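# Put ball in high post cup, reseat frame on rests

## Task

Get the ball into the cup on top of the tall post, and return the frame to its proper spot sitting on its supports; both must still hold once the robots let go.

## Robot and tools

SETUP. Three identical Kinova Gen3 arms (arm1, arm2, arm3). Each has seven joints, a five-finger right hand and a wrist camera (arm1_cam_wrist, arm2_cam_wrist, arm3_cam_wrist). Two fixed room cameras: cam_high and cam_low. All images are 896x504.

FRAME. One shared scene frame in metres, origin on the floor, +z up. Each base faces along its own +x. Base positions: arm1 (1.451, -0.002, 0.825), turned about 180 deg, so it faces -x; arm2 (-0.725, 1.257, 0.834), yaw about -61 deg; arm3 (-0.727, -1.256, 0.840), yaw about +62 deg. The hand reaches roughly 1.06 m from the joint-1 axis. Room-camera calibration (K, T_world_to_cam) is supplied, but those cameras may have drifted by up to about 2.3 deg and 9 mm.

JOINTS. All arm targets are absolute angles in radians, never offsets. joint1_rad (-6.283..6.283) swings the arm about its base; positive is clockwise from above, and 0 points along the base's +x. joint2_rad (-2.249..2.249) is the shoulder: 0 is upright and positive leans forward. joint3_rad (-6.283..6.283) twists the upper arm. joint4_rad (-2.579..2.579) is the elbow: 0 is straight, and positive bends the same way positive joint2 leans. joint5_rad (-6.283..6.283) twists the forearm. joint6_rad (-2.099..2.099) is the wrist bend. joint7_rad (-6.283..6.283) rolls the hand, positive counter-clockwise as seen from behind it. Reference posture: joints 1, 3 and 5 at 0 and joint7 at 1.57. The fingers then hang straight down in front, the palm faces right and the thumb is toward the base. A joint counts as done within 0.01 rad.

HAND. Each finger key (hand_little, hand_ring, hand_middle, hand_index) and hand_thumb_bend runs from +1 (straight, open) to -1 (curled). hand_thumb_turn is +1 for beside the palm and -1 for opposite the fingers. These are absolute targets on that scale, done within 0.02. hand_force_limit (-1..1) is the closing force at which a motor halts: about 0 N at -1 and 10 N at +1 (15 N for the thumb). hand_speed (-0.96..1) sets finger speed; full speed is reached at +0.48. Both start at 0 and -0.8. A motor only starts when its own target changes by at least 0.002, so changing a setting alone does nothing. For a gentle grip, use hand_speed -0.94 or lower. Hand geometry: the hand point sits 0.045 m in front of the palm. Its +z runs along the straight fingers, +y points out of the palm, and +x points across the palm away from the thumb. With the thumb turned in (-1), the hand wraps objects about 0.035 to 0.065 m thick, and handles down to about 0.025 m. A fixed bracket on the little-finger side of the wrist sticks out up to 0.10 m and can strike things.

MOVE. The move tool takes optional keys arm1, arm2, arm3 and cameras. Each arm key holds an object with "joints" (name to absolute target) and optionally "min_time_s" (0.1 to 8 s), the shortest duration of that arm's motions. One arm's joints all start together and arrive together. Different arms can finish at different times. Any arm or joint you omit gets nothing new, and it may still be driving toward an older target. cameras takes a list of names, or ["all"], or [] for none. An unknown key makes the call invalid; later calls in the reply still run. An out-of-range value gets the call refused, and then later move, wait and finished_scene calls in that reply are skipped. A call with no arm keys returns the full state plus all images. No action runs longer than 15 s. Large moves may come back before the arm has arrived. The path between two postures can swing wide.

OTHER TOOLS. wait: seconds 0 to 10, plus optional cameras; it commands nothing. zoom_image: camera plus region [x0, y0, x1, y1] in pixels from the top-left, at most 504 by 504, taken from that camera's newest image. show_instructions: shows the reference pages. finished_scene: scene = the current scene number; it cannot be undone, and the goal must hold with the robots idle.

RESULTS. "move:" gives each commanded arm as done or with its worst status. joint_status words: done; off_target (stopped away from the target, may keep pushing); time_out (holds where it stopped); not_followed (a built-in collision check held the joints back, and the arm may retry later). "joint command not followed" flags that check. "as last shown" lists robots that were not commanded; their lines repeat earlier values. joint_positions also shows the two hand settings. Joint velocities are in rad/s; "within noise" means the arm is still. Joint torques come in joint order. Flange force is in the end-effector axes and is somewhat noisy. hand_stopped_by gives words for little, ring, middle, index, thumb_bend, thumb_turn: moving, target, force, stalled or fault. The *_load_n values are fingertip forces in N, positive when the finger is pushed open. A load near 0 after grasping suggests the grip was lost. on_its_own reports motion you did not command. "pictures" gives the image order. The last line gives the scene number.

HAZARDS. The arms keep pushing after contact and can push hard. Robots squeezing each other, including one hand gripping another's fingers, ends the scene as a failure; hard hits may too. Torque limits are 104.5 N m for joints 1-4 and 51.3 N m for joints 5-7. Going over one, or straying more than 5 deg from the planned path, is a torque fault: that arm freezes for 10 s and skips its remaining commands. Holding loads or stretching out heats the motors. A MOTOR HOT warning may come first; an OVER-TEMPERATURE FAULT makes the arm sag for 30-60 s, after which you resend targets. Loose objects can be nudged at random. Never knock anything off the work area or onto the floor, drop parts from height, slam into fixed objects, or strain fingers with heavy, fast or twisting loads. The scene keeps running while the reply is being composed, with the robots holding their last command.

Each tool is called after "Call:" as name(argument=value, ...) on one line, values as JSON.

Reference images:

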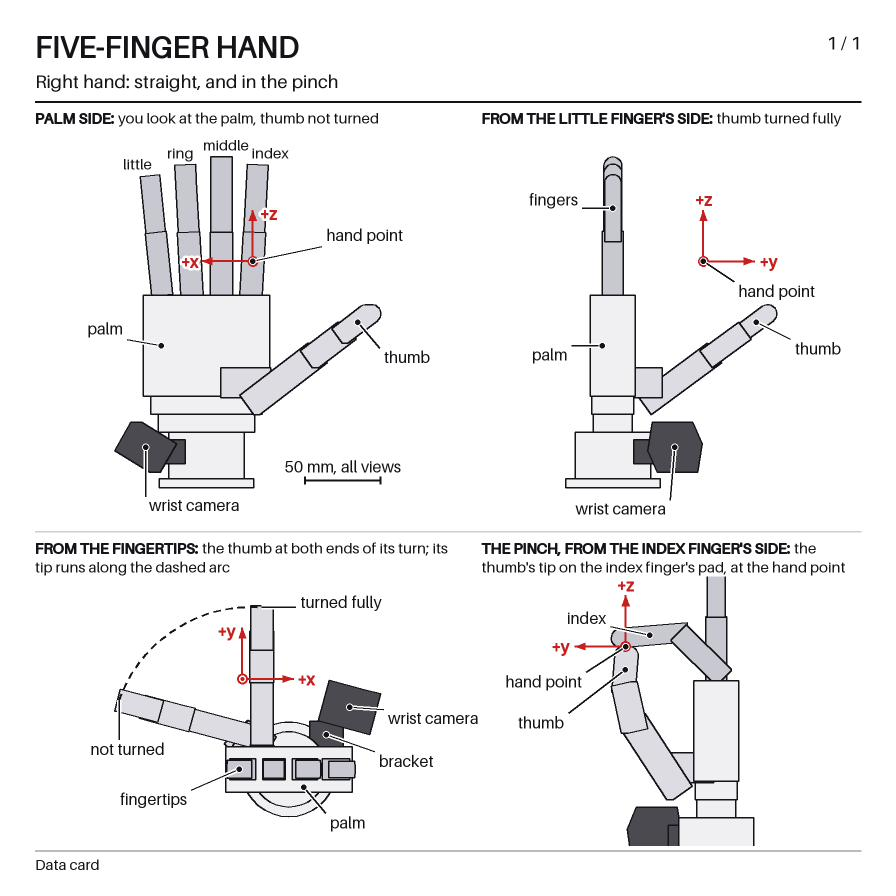

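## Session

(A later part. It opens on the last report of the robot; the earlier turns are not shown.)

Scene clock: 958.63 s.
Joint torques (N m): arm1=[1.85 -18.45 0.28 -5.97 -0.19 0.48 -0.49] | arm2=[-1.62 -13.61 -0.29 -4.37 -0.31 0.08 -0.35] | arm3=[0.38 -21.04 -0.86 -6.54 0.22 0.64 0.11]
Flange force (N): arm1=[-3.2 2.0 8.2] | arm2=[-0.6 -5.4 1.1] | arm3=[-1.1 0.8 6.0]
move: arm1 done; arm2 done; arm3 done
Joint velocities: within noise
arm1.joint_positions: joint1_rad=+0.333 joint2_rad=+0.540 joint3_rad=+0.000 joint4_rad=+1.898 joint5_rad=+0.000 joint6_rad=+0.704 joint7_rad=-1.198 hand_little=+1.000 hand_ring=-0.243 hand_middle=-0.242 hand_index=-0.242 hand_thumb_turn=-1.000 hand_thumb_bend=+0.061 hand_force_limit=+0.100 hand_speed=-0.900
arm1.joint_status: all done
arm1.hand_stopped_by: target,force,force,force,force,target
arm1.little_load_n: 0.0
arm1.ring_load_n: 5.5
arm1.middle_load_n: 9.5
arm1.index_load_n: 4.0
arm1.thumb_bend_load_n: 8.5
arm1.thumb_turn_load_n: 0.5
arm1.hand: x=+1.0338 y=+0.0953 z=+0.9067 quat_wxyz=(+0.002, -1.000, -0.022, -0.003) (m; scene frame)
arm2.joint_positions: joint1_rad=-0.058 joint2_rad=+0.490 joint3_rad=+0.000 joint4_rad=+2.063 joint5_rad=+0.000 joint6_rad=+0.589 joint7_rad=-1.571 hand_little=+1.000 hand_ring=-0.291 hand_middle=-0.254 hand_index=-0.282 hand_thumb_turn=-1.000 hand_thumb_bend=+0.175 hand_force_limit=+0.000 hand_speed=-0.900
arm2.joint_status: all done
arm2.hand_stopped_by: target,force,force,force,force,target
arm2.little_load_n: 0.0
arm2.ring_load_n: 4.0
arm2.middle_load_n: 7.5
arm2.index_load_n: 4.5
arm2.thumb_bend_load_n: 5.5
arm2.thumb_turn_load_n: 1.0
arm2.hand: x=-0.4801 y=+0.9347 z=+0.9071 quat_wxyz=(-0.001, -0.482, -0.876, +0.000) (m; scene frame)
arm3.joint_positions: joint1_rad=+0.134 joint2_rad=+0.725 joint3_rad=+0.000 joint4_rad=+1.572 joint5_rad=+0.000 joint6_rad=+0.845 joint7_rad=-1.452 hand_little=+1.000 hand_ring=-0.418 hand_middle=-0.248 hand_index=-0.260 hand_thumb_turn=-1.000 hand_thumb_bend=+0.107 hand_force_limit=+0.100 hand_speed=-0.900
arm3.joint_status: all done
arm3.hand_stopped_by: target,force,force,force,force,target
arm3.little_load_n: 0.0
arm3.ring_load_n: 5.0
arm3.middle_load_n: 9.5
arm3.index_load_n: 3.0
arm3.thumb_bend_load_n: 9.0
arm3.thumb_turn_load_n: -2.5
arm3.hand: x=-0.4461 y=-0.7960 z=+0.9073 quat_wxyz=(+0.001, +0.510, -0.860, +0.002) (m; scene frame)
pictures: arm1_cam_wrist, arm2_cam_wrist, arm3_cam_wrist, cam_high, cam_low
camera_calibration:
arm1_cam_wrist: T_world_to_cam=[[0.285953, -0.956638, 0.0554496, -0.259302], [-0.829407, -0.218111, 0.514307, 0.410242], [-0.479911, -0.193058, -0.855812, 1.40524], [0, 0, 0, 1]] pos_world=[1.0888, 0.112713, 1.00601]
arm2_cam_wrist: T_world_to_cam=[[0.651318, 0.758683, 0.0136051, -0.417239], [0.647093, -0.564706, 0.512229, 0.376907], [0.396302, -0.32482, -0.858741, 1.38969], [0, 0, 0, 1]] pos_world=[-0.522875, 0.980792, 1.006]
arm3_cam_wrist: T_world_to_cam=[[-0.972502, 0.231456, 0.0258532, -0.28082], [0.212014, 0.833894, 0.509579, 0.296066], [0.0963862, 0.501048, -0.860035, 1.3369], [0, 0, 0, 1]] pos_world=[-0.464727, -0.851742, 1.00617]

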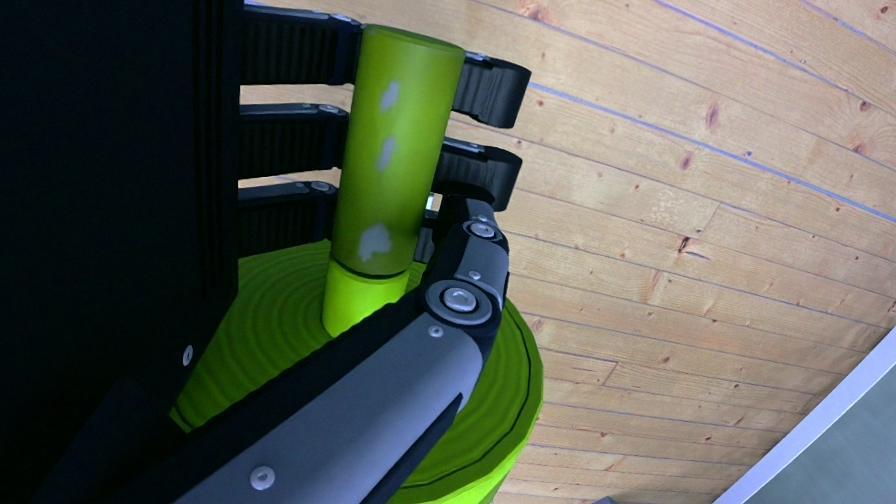

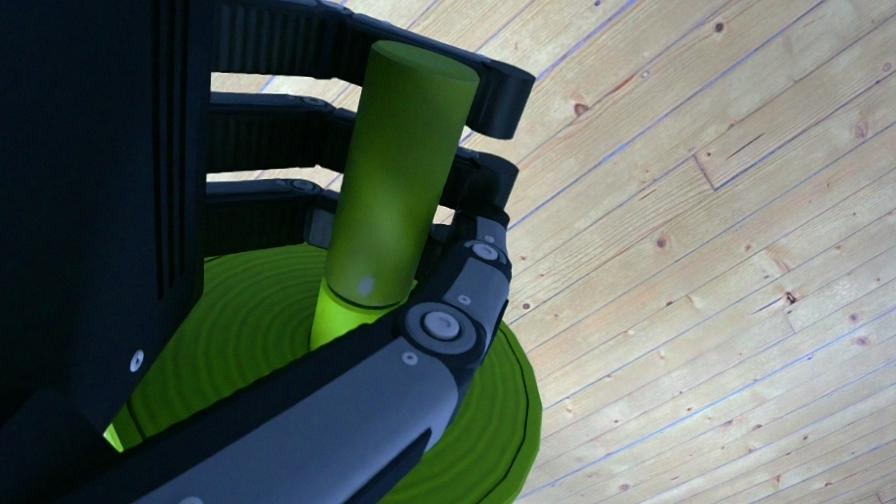

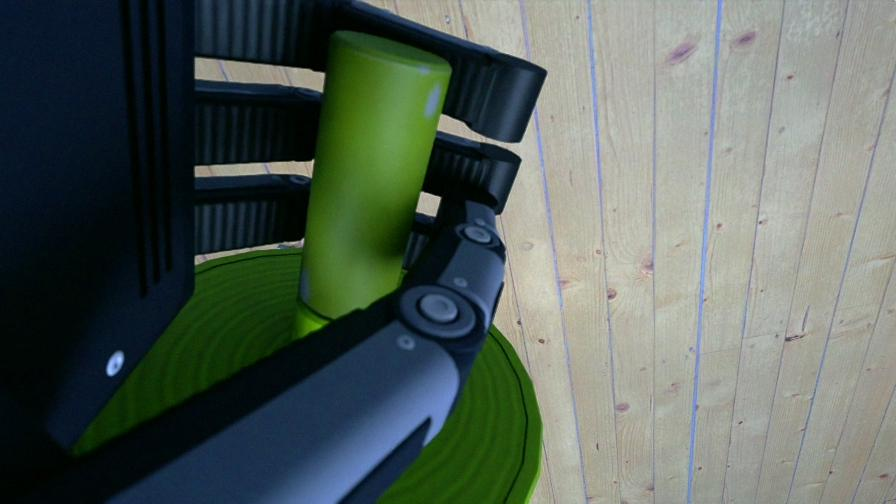

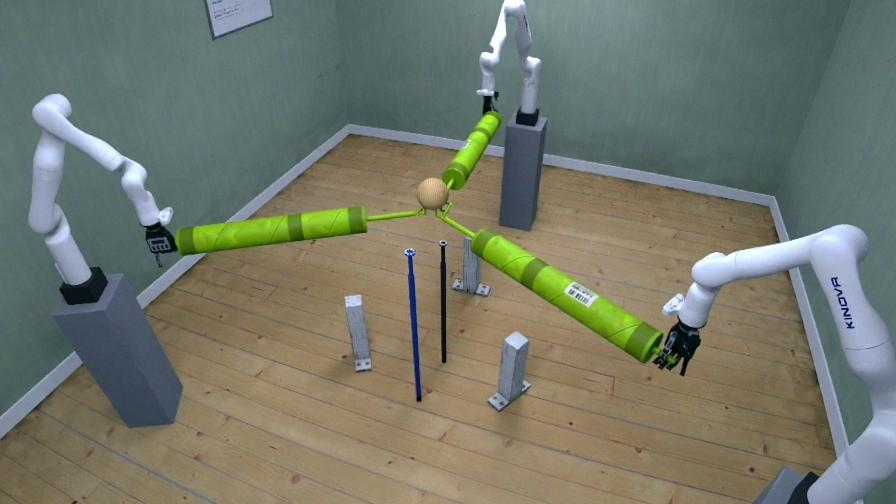

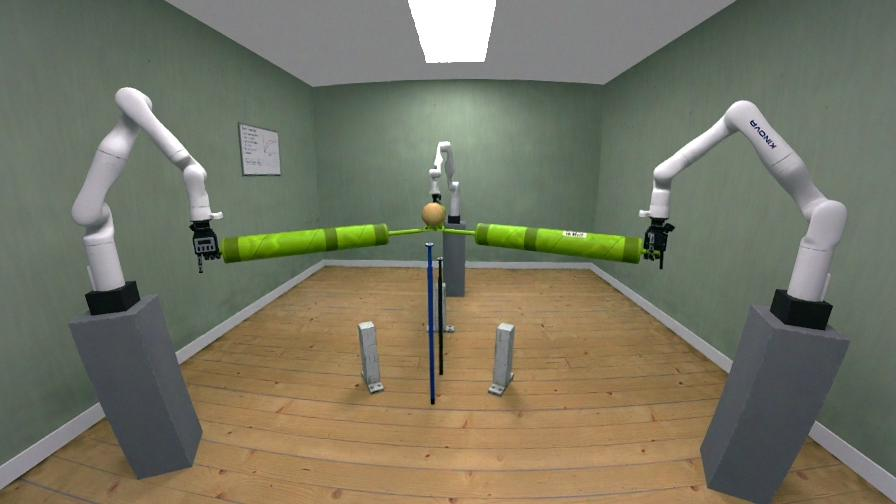

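Call:
move(arm1={"joints": {"joint1_rad": 0.2838, "joint2_rad": 0.6578, "joint4_rad": 1.6498, "joint6_rad": 0.834, "joint7_rad": -1.2474}, "min_time_s": 3}, arm2={"joints": {"joint1_rad": 0.1288, "joint2_rad": 0.4462, "joint4_rad": 2.1553, "joint6_rad": 0.5401, "joint7_rad": -1.3837}, "min_time_s": 3}, arm3={"joints": {"joint1_rad": 0.0043, "joint2_rad": 0.6519, "joint4_rad": 1.7316, "joint6_rad": 0.7581, "joint7_rad": -1.5817}, "min_time_s": 3}, cameras=["cam_high", "cam_low"])

Call:
move(arm1={"joints": {"joint1_rad": 0.2468, "joint2_rad": 0.7919, "joint4_rad": 1.3635, "joint6_rad": 0.9862, "joint7_rad": -1.2844}, "min_time_s": 3}, arm2={"joints": {"joint1_rad": 0.3445, "joint2_rad": 0.4245, "joint4_rad": 2.2009, "joint6_rad": 0.5162, "joint7_rad": -1.168}, "min_time_s": 3}, arm3={"joints": {"joint1_rad": -0.1469, "joint2_rad": 0.5969, "joint4_rad": 1.8514, "joint6_rad": 0.6933, "joint7_rad": -1.7329}, "min_time_s": 3}, cameras=["all"])

Call:
zoom_image(camera="cam_low", region=[380, 170, 480, 270])

Call:
zoom_image(camera="cam_high", region=[360, 160, 480, 280])

Scene clock: 983.23 s.
Joint torques (N m): arm1=[1.91 -21.45 0.3 -6.66 -0.18 0.58 -0.53] | arm2=[-1.27 -12.22 -0.03 -3.76 -0.24 0.24 -0.33] | arm3=[0.16 -19.29 -1.05 -5.78 0.12 0.72 0.12]
Flange force (N): arm1=[-3.7 1.5 7.8] | arm2=[0.2 -4.8 0.7] | arm3=[-1.4 0.6 6.2]
move: arm1 done; arm2 done; arm3 done
Joint velocities: within noise
arm1.joint_positions: joint1_rad=+0.284 joint2_rad=+0.658 joint3_rad=+0.000 joint4_rad=+1.650 joint5_rad=+0.000 joint6_rad=+0.834 joint7_rad=-1.247 hand_little=+1.000 hand_ring=-0.243 hand_middle=-0.242 hand_index=-0.242 hand_thumb_turn=-1.000 hand_thumb_bend=+0.061 hand_force_limit=+0.100 hand_speed=-0.900
arm1.joint_status: all done
arm1.hand_stopped_by: target,force,force,force,force,target
arm1.little_load_n: 0.0
arm1.ring_load_n: 5.0
arm1.middle_load_n: 9.5
arm1.index_load_n: 4.5
arm1.thumb_bend_load_n: 8.5
arm1.thumb_turn_load_n: 0.5
arm1.hand: x=+0.9588 y=+0.0954 z=+0.9068 quat_wxyz=(+0.002, -1.000, -0.022, -0.003) (m; scene frame)
arm2.joint_positions: joint1_rad=+0.129 joint2_rad=+0.446 joint3_rad=+0.000 joint4_rad=+2.155 joint5_rad=+0.000 joint6_rad=+0.540 joint7_rad=-1.384 hand_little=+1.000 hand_ring=-0.291 hand_middle=-0.254 hand_index=-0.282 hand_thumb_turn=-1.000 hand_thumb_bend=+0.175 hand_force_limit=+0.000 hand_speed=-0.900
arm2.joint_status: all done
arm2.hand_stopped_by: target,force,force,force,force,target
arm2.little_load_n: 0.0
arm2.ring_load_n: 4.0
arm2.middle_load_n: 7.5
arm2.index_load_n: 4.5
arm2.thumb_bend_load_n: 5.5
arm2.thumb_turn_load_n: 0.5
arm2.hand: x=-0.5550 y=+0.9347 z=+0.9072 quat_wxyz=(-0.001, -0.482, -0.876, -0.001) (m; scene frame)
arm3.joint_positions: joint1_rad=+0.004 joint2_rad=+0.652 joint3_rad=+0.000 joint4_rad=+1.732 joint5_rad=+0.000 joint6_rad=+0.758 joint7_rad=-1.582 hand_little=+1.000 hand_ring=-0.418 hand_middle=-0.248 hand_index=-0.260 hand_thumb_turn=-1.000 hand_thumb_bend=+0.107 hand_force_limit=+0.100 hand_speed=-0.900
arm3.joint_status: all done
arm3.hand_stopped_by: target,force,force,force,force,target
arm3.little_load_n: 0.0
arm3.ring_load_n: 4.5
arm3.middle_load_n: 9.5
arm3.index_load_n: 3.0
arm3.thumb_bend_load_n: 8.5
arm3.thumb_turn_load_n: -2.5
arm3.hand: x=-0.5211 y=-0.7960 z=+0.9072 quat_wxyz=(+0.001, +0.510, -0.860, +0.002) (m; scene frame)
pictures: cam_high, cam_low

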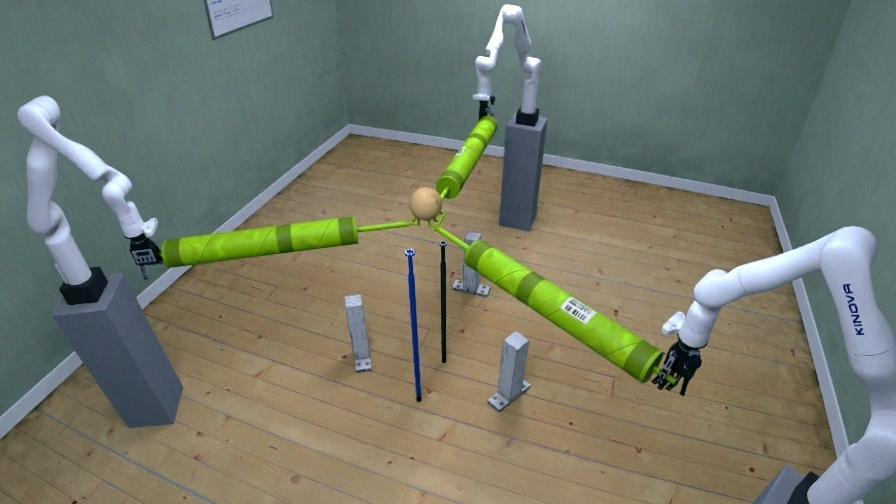

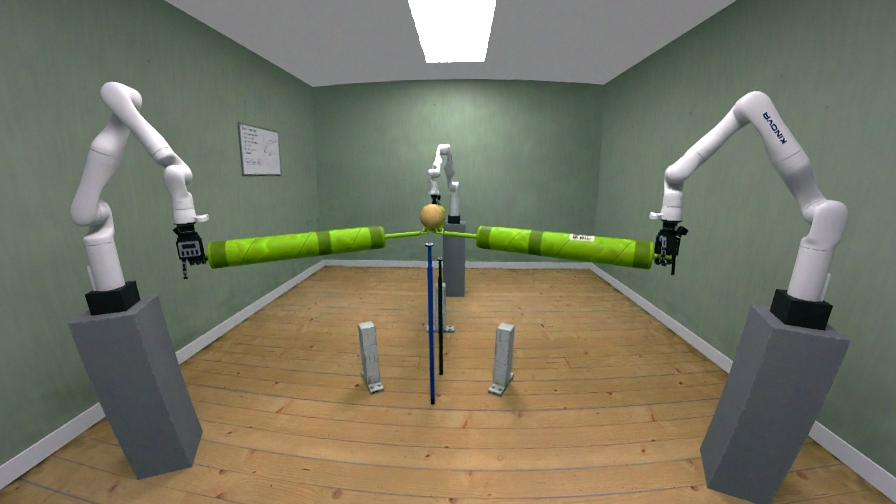

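Scene clock: 986.53 s.
Joint torques (N m): arm1=[1.98 -24.33 0.44 -7.21 -0.16 0.84 -0.43] | arm2=[-1.05 -11.6 0.3 -3.45 -0.06 0.34 -0.29] | arm3=[-0.19 -17.9 -1.4 -5.24 0 0.72 0.14]
Flange force (N): arm1=[-4.6 1.2 7.4] | arm2=[0.8 -4.2 0.7] | arm3=[-1.6 0.2 6.3]
move: arm1 done; arm2 done; arm3 done
Joint velocities: within noise
arm1.joint_positions: joint1_rad=+0.247 joint2_rad=+0.792 joint3_rad=+0.000 joint4_rad=+1.364 joint5_rad=+0.000 joint6_rad=+0.986 joint7_rad=-1.284 hand_little=+1.000 hand_ring=-0.243 hand_middle=-0.242 hand_index=-0.242 hand_thumb_turn=-1.000 hand_thumb_bend=+0.061 hand_force_limit=+0.100 hand_speed=-0.900
arm1.joint_status: all done
arm1.hand_stopped_by: target,force,force,force,force,target
arm1.little_load_n: 0.0
arm1.ring_load_n: 5.5
arm1.middle_load_n: 9.5
arm1.index_load_n: 4.5
arm1.thumb_bend_load_n: 8.5
arm1.thumb_turn_load_n: 0.5
arm1.hand: x=+0.8838 y=+0.0953 z=+0.9067 quat_wxyz=(+0.002, -1.000, -0.022, -0.003) (m; scene frame)
arm2.joint_positions: joint1_rad=+0.344 joint2_rad=+0.425 joint3_rad=+0.000 joint4_rad=+2.201 joint5_rad=+0.000 joint6_rad=+0.516 joint7_rad=-1.168 hand_little=+1.000 hand_ring=-0.291 hand_middle=-0.254 hand_index=-0.282 hand_thumb_turn=-1.000 hand_thumb_bend=+0.175 hand_force_limit=+0.000 hand_speed=-0.900
arm2.joint_status: all done
arm2.hand_stopped_by: target,force,force,force,force,target
arm2.little_load_n: 0.0
arm2.ring_load_n: 3.5
arm2.middle_load_n: 7.0
arm2.index_load_n: 4.5
arm2.thumb_bend_load_n: 6.0
arm2.thumb_turn_load_n: 0.5
arm2.hand: x=-0.6300 y=+0.9347 z=+0.9071 quat_wxyz=(-0.001, -0.482, -0.876, +0.000) (m; scene frame)
arm3.joint_positions: joint1_rad=-0.147 joint2_rad=+0.597 joint3_rad=+0.000 joint4_rad=+1.851 joint5_rad=+0.000 joint6_rad=+0.693 joint7_rad=-1.733 hand_little=+1.000 hand_ring=-0.418 hand_middle=-0.248 hand_index=-0.260 hand_thumb_turn=-1.000 hand_thumb_bend=+0.107 hand_force_limit=+0.100 hand_speed=-0.900
arm3.joint_status: all done
arm3.hand_stopped_by: target,force,force,force,force,target
arm3.little_load_n: 0.0
arm3.ring_load_n: 4.0
arm3.middle_load_n: 9.5
arm3.index_load_n: 3.0
arm3.thumb_bend_load_n: 8.5
arm3.thumb_turn_load_n: -2.5
arm3.hand: x=-0.5961 y=-0.7959 z=+0.9071 quat_wxyz=(+0.001, +0.510, -0.860, +0.002) (m; scene frame)
pictures: arm1_cam_wrist, arm2_cam_wrist, arm3_cam_wrist, cam_high, cam_low
camera_calibration:
arm1_cam_wrist: T_world_to_cam=[[0.28596, -0.956635, 0.0554725, -0.216535], [-0.829473, -0.218132, 0.514192, 0.28599], [-0.479793, -0.193051, -0.85588, 1.33319], [0, 0, 0, 1]] pos_world=[0.938796, 0.112613, 1.00601]
arm2_cam_wrist: T_world_to_cam=[[0.651269, 0.758725, 0.0135672, -0.319576], [0.647121, -0.564632, 0.512274, 0.473923], [0.396336, -0.324849, -0.858715, 1.44907], [0, 0, 0, 1]] pos_world=[-0.672875, 0.980792, 1.0059]
arm3_cam_wrist: T_world_to_cam=[[-0.972502, 0.231456, 0.0258532, -0.426737], [0.212014, 0.833894, 0.509579, 0.327803], [0.0963862, 0.501048, -0.860035, 1.35109], [0, 0, 0, 1]] pos_world=[-0.614727, -0.851542, 1.00597]

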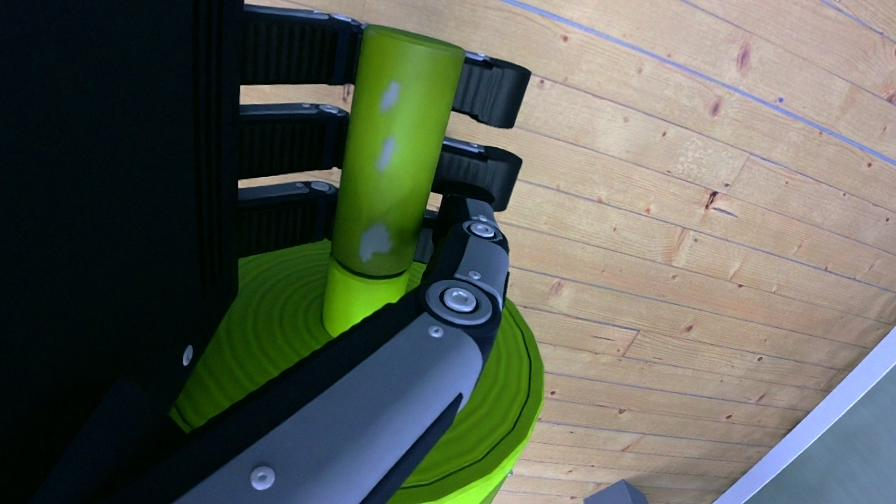

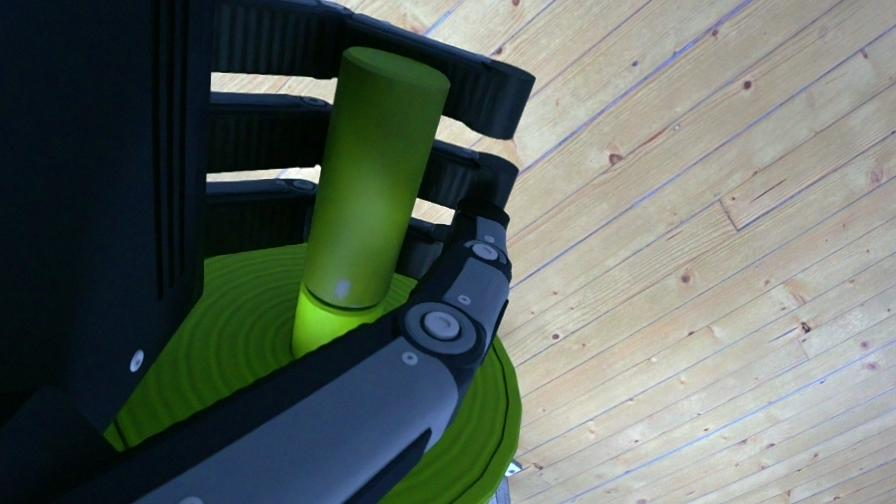

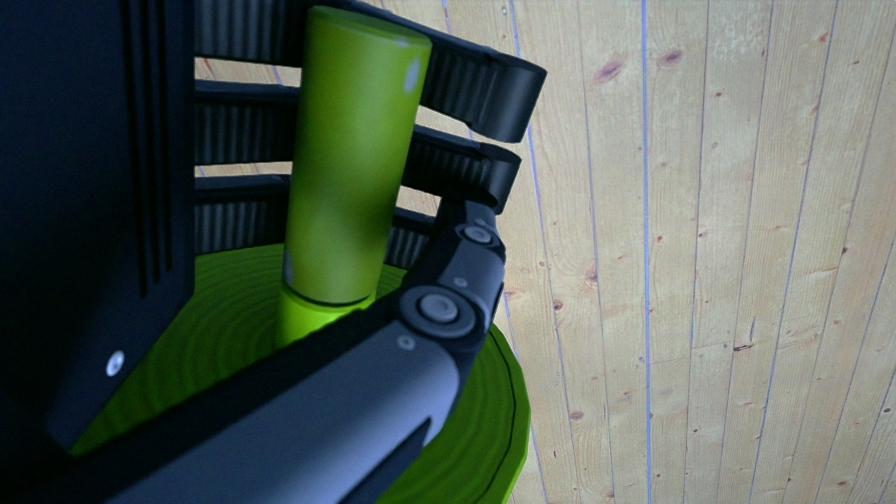

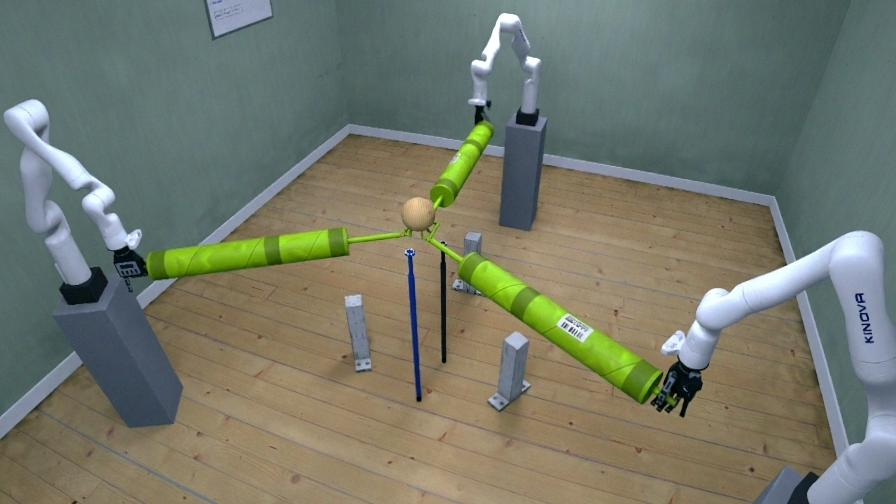

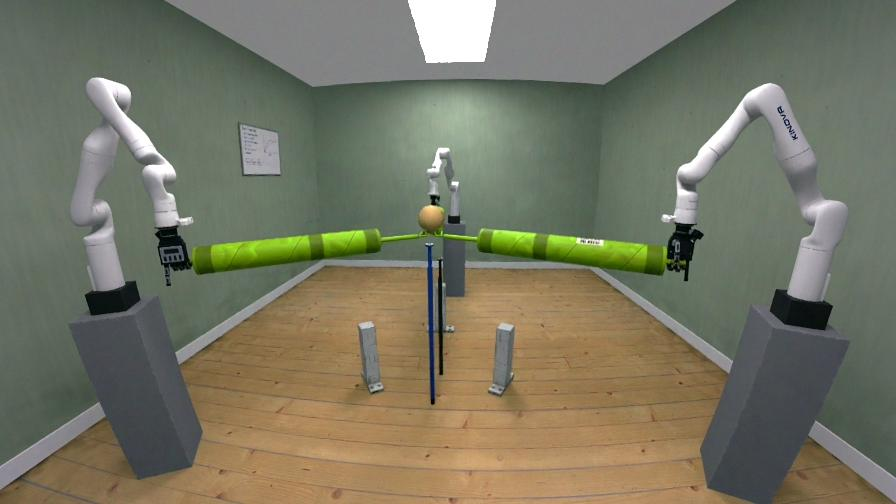

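Scaled by 5.040.

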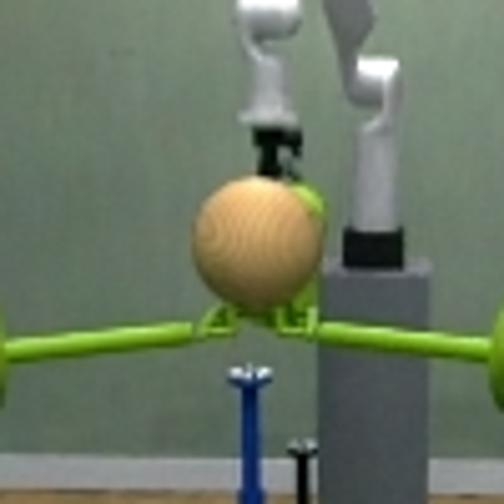

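Scaled by 4.200.

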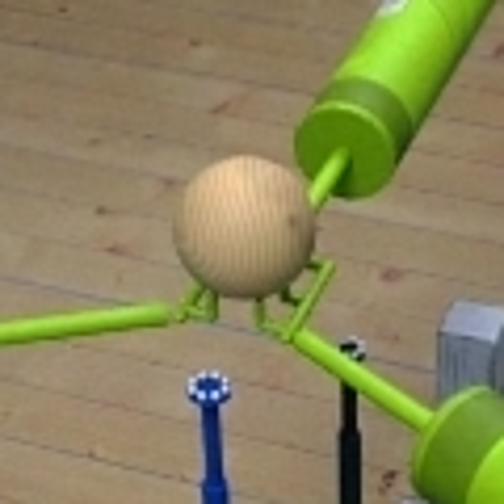

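Call:
move(arm1={"joints": {"joint1_rad": 0.2233, "joint2_rad": 0.9442, "joint4_rad": 1.0327, "joint6_rad": 1.1647, "joint7_rad": -1.3079}, "min_time_s": 3}, arm2={"joints": {"joint1_rad": 0.5696, "joint2_rad": 0.4271, "joint4_rad": 2.1933, "joint6_rad": 0.5212, "joint7_rad": -0.9429}, "min_time_s": 3}, arm3={"joints": {"joint1_rad": -0.2935, "joint2_rad": 0.5632, "joint4_rad": 1.9246, "joint6_rad": 0.6538, "joint7_rad": -1.8795}, "min_time_s": 3}, cameras=["all"])

Call:
zoom_image(camera="cam_low", region=[390, 190, 470, 270])

Call:
zoom_image(camera="cam_high", region=[370, 190, 450, 270])

Scene clock: 1016.43 s.
Joint torques (N m): arm1=[1.42 -27 -0.06 -7.42 -0.44 1.33 -0.41] | arm2=[-0.29 -11.65 1.14 -3.74 0.33 0.24 -0.3] | arm3=[-0.2 -17.37 -1.44 -5.73 -0.07 0.22 0.06]
Flange force (N): arm1=[-6.6 -0.5 7.0] | arm2=[0.9 -1.6 0.6] | arm3=[-0.4 -0.1 6.3]
move: arm1 done; arm2 done; arm3 done
Joint velocities: within noise
arm1.joint_positions: joint1_rad=+0.223 joint2_rad=+0.944 joint3_rad=+0.000 joint4_rad=+1.033 joint5_rad=+0.000 joint6_rad=+1.165 joint7_rad=-1.308 hand_little=+1.000 hand_ring=-0.243 hand_middle=-0.242 hand_index=-0.242 hand_thumb_turn=-1.000 hand_thumb_bend=+0.061 hand_force_limit=+0.100 hand_speed=-0.900
arm1.joint_status: all done
arm1.hand_stopped_by: target,force,force,force,force,target
arm1.little_load_n: 0.0
arm1.ring_load_n: 5.0
arm1.middle_load_n: 10.0
arm1.index_load_n: 4.0
arm1.thumb_bend_load_n: 8.0
arm1.thumb_turn_load_n: 0.5
arm1.hand: x=+0.8138 y=+0.0974 z=+0.9068 quat_wxyz=(+0.002, -1.000, -0.022, -0.003) (m; scene frame)
arm2.joint_positions: joint1_rad=+0.570 joint2_rad=+0.427 joint3_rad=+0.000 joint4_rad=+2.193 joint5_rad=+0.000 joint6_rad=+0.521 joint7_rad=-0.943 hand_little=+1.000 hand_ring=-0.291 hand_middle=-0.254 hand_index=-0.282 hand_thumb_turn=-1.000 hand_thumb_bend=+0.175 hand_force_limit=+0.000 hand_speed=-0.900
arm2.joint_status: all done
arm2.hand_stopped_by: target,force,force,force,force,target
arm2.little_load_n: 0.0
arm2.ring_load_n: 2.5
arm2.middle_load_n: 7.5
arm2.index_load_n: 5.0
arm2.thumb_bend_load_n: 5.5
arm2.thumb_turn_load_n: 0.5
arm2.hand: x=-0.7041 y=+0.9343 z=+0.9072 quat_wxyz=(-0.001, -0.482, -0.876, +0.000) (m; scene frame)
arm3.joint_positions: joint1_rad=-0.294 joint2_rad=+0.563 joint3_rad=+0.000 joint4_rad=+1.925 joint5_rad=+0.000 joint6_rad=+0.654 joint7_rad=-1.880 hand_little=+1.000 hand_ring=-0.418 hand_middle=-0.248 hand_index=-0.260 hand_thumb_turn=-1.000 hand_thumb_bend=+0.107 hand_force_limit=+0.100 hand_speed=-0.900
arm3.joint_status: all done
arm3.hand_stopped_by: target,force,force,force,force,target
arm3.little_load_n: 0.0
arm3.ring_load_n: 4.5
arm3.middle_load_n: 9.5
arm3.index_load_n: 3.0
arm3.thumb_bend_load_n: 8.5
arm3.thumb_turn_load_n: -3.0
arm3.hand: x=-0.6610 y=-0.7967 z=+0.9071 quat_wxyz=(+0.001, +0.510, -0.860, +0.002) (m; scene frame)
pictures: arm1_cam_wrist, arm2_cam_wrist, arm3_cam_wrist, cam_high, cam_low
camera_calibration:
arm1_cam_wrist: T_world_to_cam=[[0.285951, -0.956639, 0.0554457, -0.194383], [-0.829432, -0.218121, 0.514263, 0.228247], [-0.47987, -0.193042, -0.855839, 1.30014], [0, 0, 0, 1]] pos_world=[0.868796, 0.114813, 1.00611]
arm2_cam_wrist: T_world_to_cam=[[0.6513, 0.758701, 0.0135023, -0.270904], [0.647099, -0.564614, 0.512322, 0.521463], [0.396323, -0.324938, -0.858687, 1.47853], [0, 0, 0, 1]] pos_world=[-0.746975, 0.980392, 1.0061]
arm3_cam_wrist: T_world_to_cam=[[-0.972502, 0.231456, 0.0258532, -0.489738], [0.212014, 0.833894, 0.509579, 0.342386], [0.0963862, 0.501048, -0.860035, 1.35772], [0, 0, 0, 1]] pos_world=[-0.679727, -0.852442, 1.00587]

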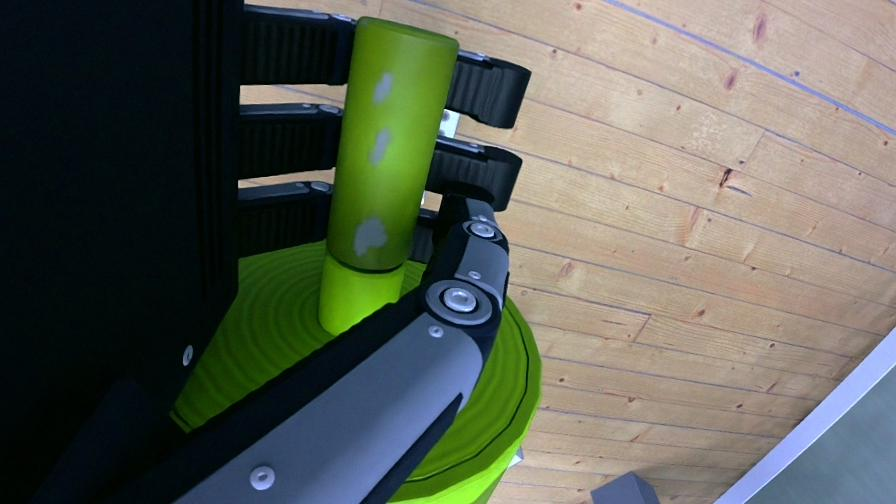

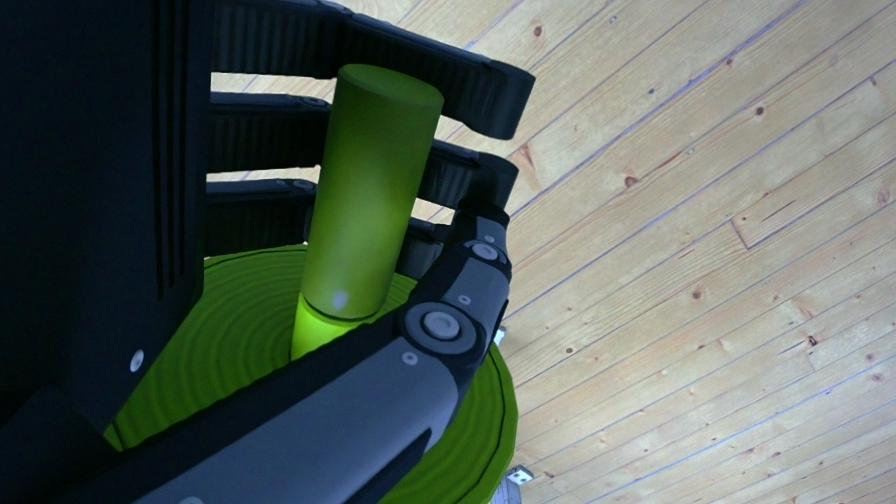

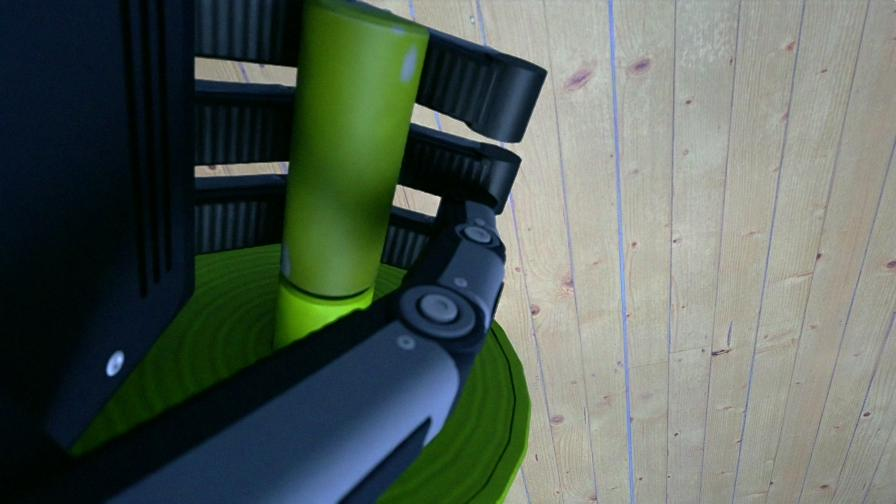

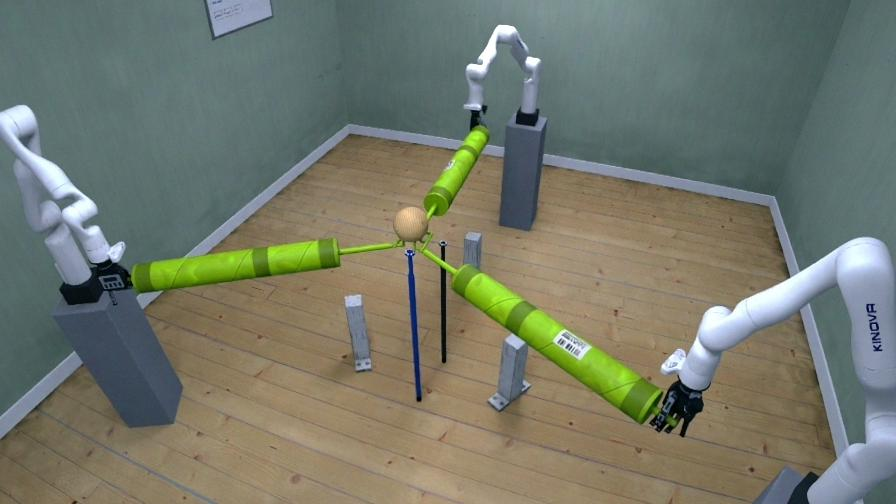

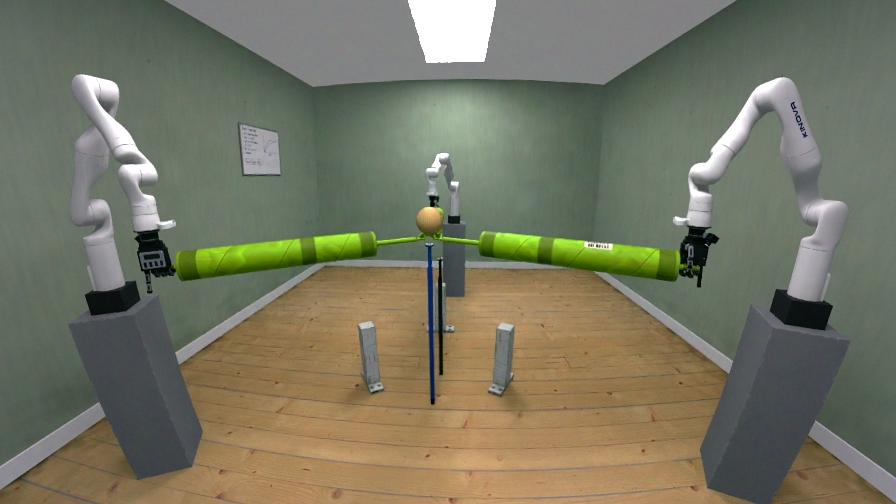

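Scaled by 6.300.

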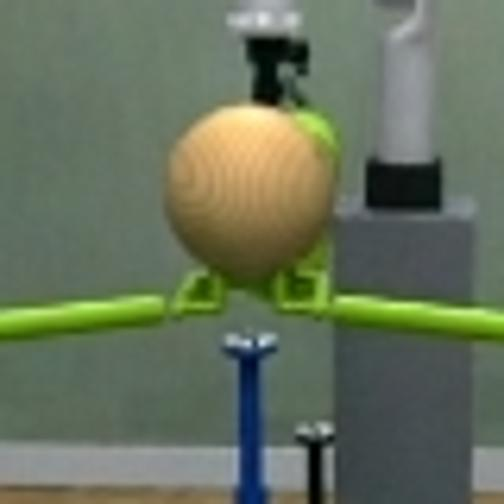

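Scaled by 6.300.

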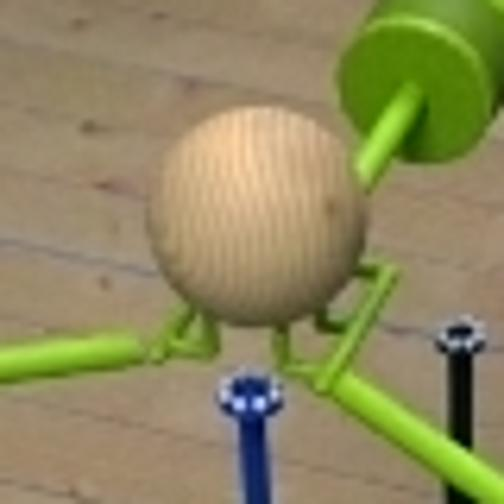

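Call:
zoom_image(camera="cam_low", region=[412, 225, 446, 255])

Call:
zoom_image(camera="cam_high", region=[388, 228, 438, 262])

Scaled by 14.824.

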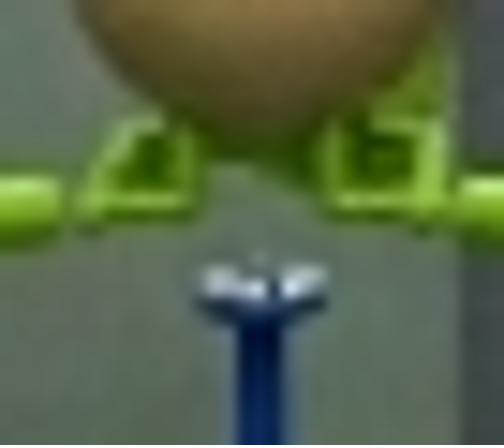

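Scaled by 10.080.

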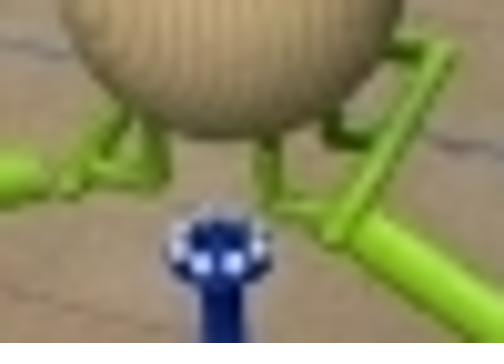

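Call:
move(arm1={"joints": {"joint1_rad": 0.216, "joint2_rad": 1.0014, "joint4_rad": 0.9071, "joint6_rad": 1.2331, "joint7_rad": -1.3152}, "min_time_s": 2.5}, arm2={"joints": {"joint1_rad": 0.6353, "joint2_rad": 0.4323, "joint4_rad": 2.1818, "joint6_rad": 0.5275, "joint7_rad": -0.8772}, "min_time_s": 2.5}, arm3={"joints": {"joint1_rad": -0.3458, "joint2_rad": 0.5555, "joint4_rad": 1.9412, "joint6_rad": 0.6449, "joint7_rad": -1.9318}, "min_time_s": 2.5}, cameras=["all"])

Call:
zoom_image(camera="cam_low", region=[400, 200, 460, 260])

Call:
zoom_image(camera="cam_high", region=[380, 200, 440, 260])

Scene clock: 1091.57 s.
Joint torques (N m): arm1=[1.31 -28.23 -0.06 -8.24 -0.54 0.91 -0.47] | arm2=[-0.61 -11.88 0.88 -3.6 0.23 0.33 -0.3] | arm3=[-0.03 -17.15 -1.26 -5.56 0.01 0.32 0.08]
Flange force (N): arm1=[-6.0 -0.6 6.9] | arm2=[1.2 -2.7 0.9] | arm3=[-0.4 0.4 6.5]
move: arm1 done; arm2 done; arm3 done
Joint velocities: within noise
arm1.joint_positions: joint1_rad=+0.216 joint2_rad=+1.001 joint3_rad=+0.000 joint4_rad=+0.907 joint5_rad=+0.000 joint6_rad=+1.233 joint7_rad=-1.315 hand_little=+1.000 hand_ring=-0.243 hand_middle=-0.242 hand_index=-0.242 hand_thumb_turn=-1.000 hand_thumb_bend=+0.061 hand_force_limit=+0.100 hand_speed=-0.900
arm1.joint_status: all done
arm1.hand_stopped_by: target,force,force,force,force,target
arm1.little_load_n: 0.0
arm1.ring_load_n: 5.0
arm1.middle_load_n: 9.5
arm1.index_load_n: 4.5
arm1.thumb_bend_load_n: 8.5
arm1.thumb_turn_load_n: 0.5
arm1.hand: x=+0.7918 y=+0.0975 z=+0.9068 quat_wxyz=(+0.002, -1.000, -0.022, -0.003) (m; scene frame)
arm2.joint_positions: joint1_rad=+0.635 joint2_rad=+0.432 joint3_rad=+0.000 joint4_rad=+2.182 joint5_rad=+0.000 joint6_rad=+0.528 joint7_rad=-0.877 hand_little=+1.000 hand_ring=-0.291 hand_middle=-0.254 hand_index=-0.282 hand_thumb_turn=-1.000 hand_thumb_bend=+0.175 hand_force_limit=+0.000 hand_speed=-0.900
arm2.joint_status: all done
arm2.hand_stopped_by: target,force,force,force,force,target
arm2.little_load_n: 0.0
arm2.ring_load_n: 3.0
arm2.middle_load_n: 7.5
arm2.index_load_n: 5.0
arm2.thumb_bend_load_n: 5.5
arm2.thumb_turn_load_n: 0.5
arm2.hand: x=-0.7261 y=+0.9344 z=+0.9073 quat_wxyz=(-0.001, -0.482, -0.876, +0.000) (m; scene frame)
arm3.joint_positions: joint1_rad=-0.346 joint2_rad=+0.556 joint3_rad=+0.000 joint4_rad=+1.941 joint5_rad=+0.000 joint6_rad=+0.645 joint7_rad=-1.932 hand_little=+1.000 hand_ring=-0.418 hand_middle=-0.248 hand_index=-0.260 hand_thumb_turn=-1.000 hand_thumb_bend=+0.107 hand_force_limit=+0.100 hand_speed=-0.900
arm3.joint_status: all done
arm3.hand_stopped_by: target,force,force,force,force,target
arm3.little_load_n: 0.0
arm3.ring_load_n: 4.0
arm3.middle_load_n: 9.0
arm3.index_load_n: 3.0
arm3.thumb_bend_load_n: 9.0
arm3.thumb_turn_load_n: -3.0
arm3.hand: x=-0.6830 y=-0.7968 z=+0.9071 quat_wxyz=(+0.001, +0.510, -0.860, +0.002) (m; scene frame)
pictures: arm1_cam_wrist, arm2_cam_wrist, arm3_cam_wrist, cam_high, cam_low
camera_calibration:
arm1_cam_wrist: T_world_to_cam=[[0.28596, -0.956635, 0.0554725, -0.188099], [-0.829473, -0.218132, 0.514192, 0.210024], [-0.479793, -0.193051, -0.85588, 1.28951], [0, 0, 0, 1]] pos_world=[0.846696, 0.114813, 1.00611]
arm2_cam_wrist: T_world_to_cam=[[0.651318, 0.758683, 0.0136051, -0.256788], [0.647093, -0.564706, 0.512229, 0.535871], [0.396302, -0.32482, -0.858741, 1.48717], [0, 0, 0, 1]] pos_world=[-0.768875, 0.980492, 1.0061]
arm3_cam_wrist: T_world_to_cam=[[-0.972502, 0.231456, 0.0258532, -0.511036], [0.212014, 0.833894, 0.509579, 0.347029], [0.0963862, 0.501048, -0.860035, 1.35983], [0, 0, 0, 1]] pos_world=[-0.701627, -0.852442, 1.00587]

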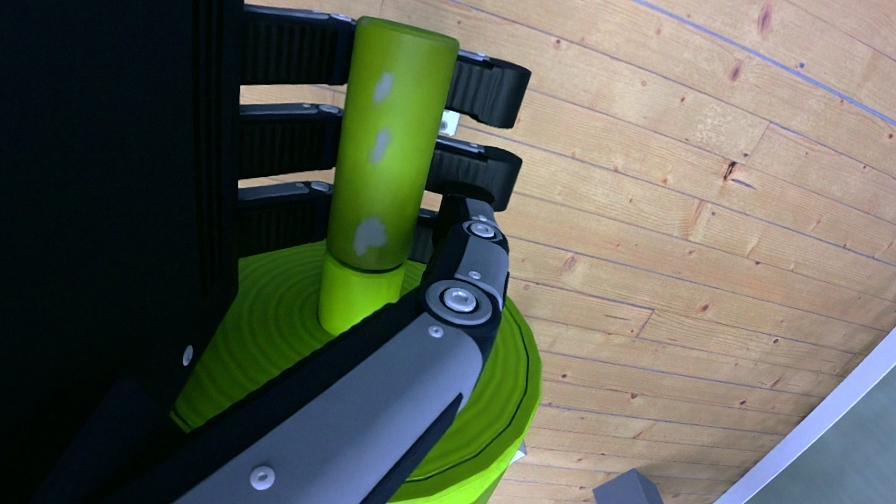

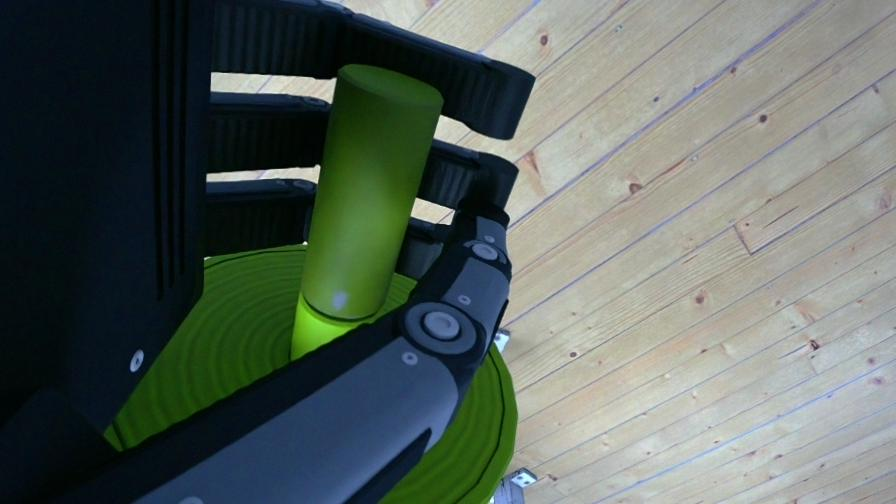

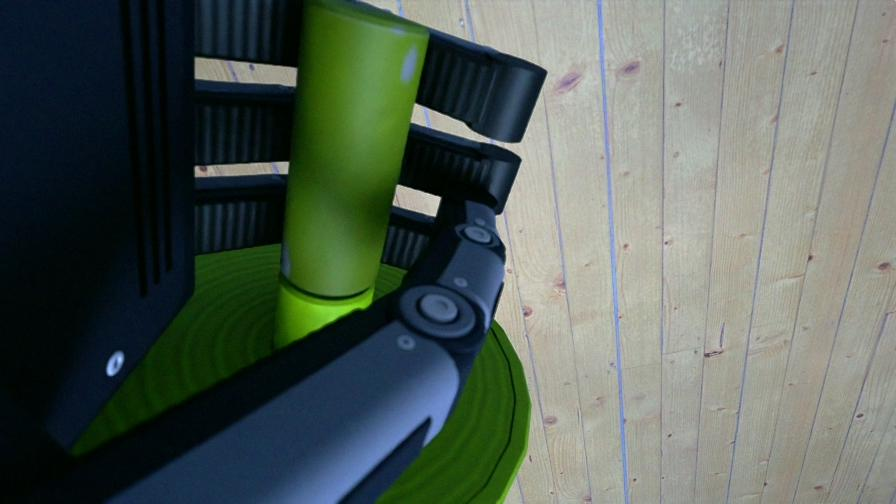

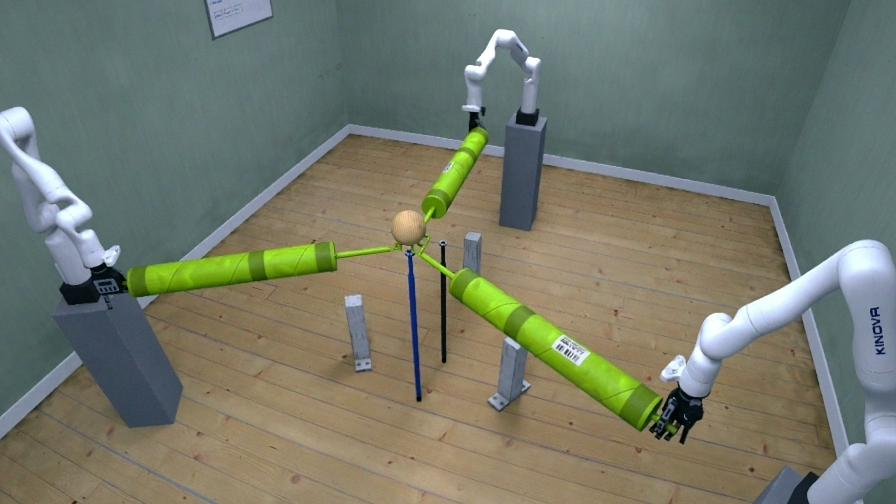

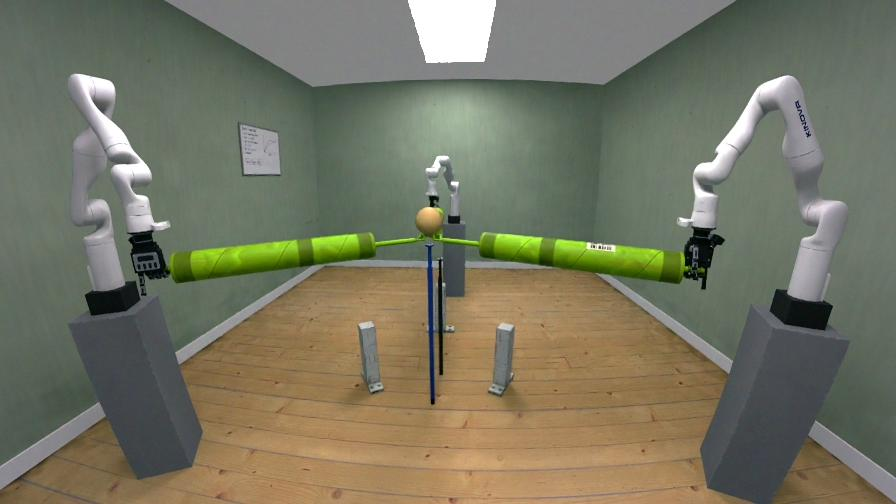

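Scaled by 8.400.

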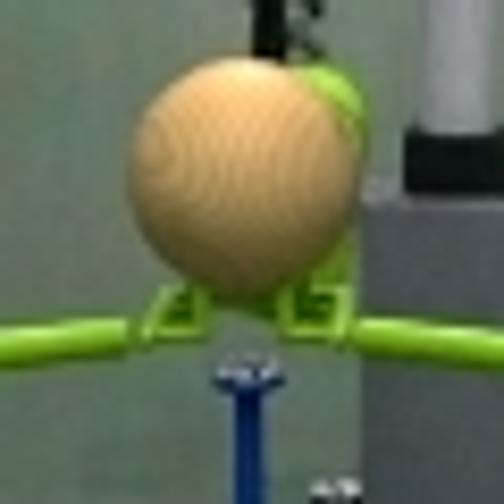

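Scaled by 8.400.

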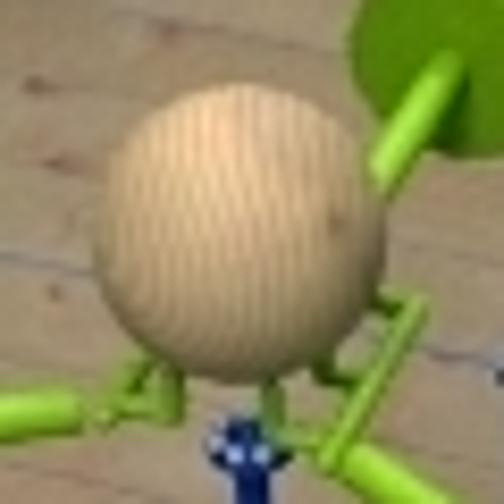

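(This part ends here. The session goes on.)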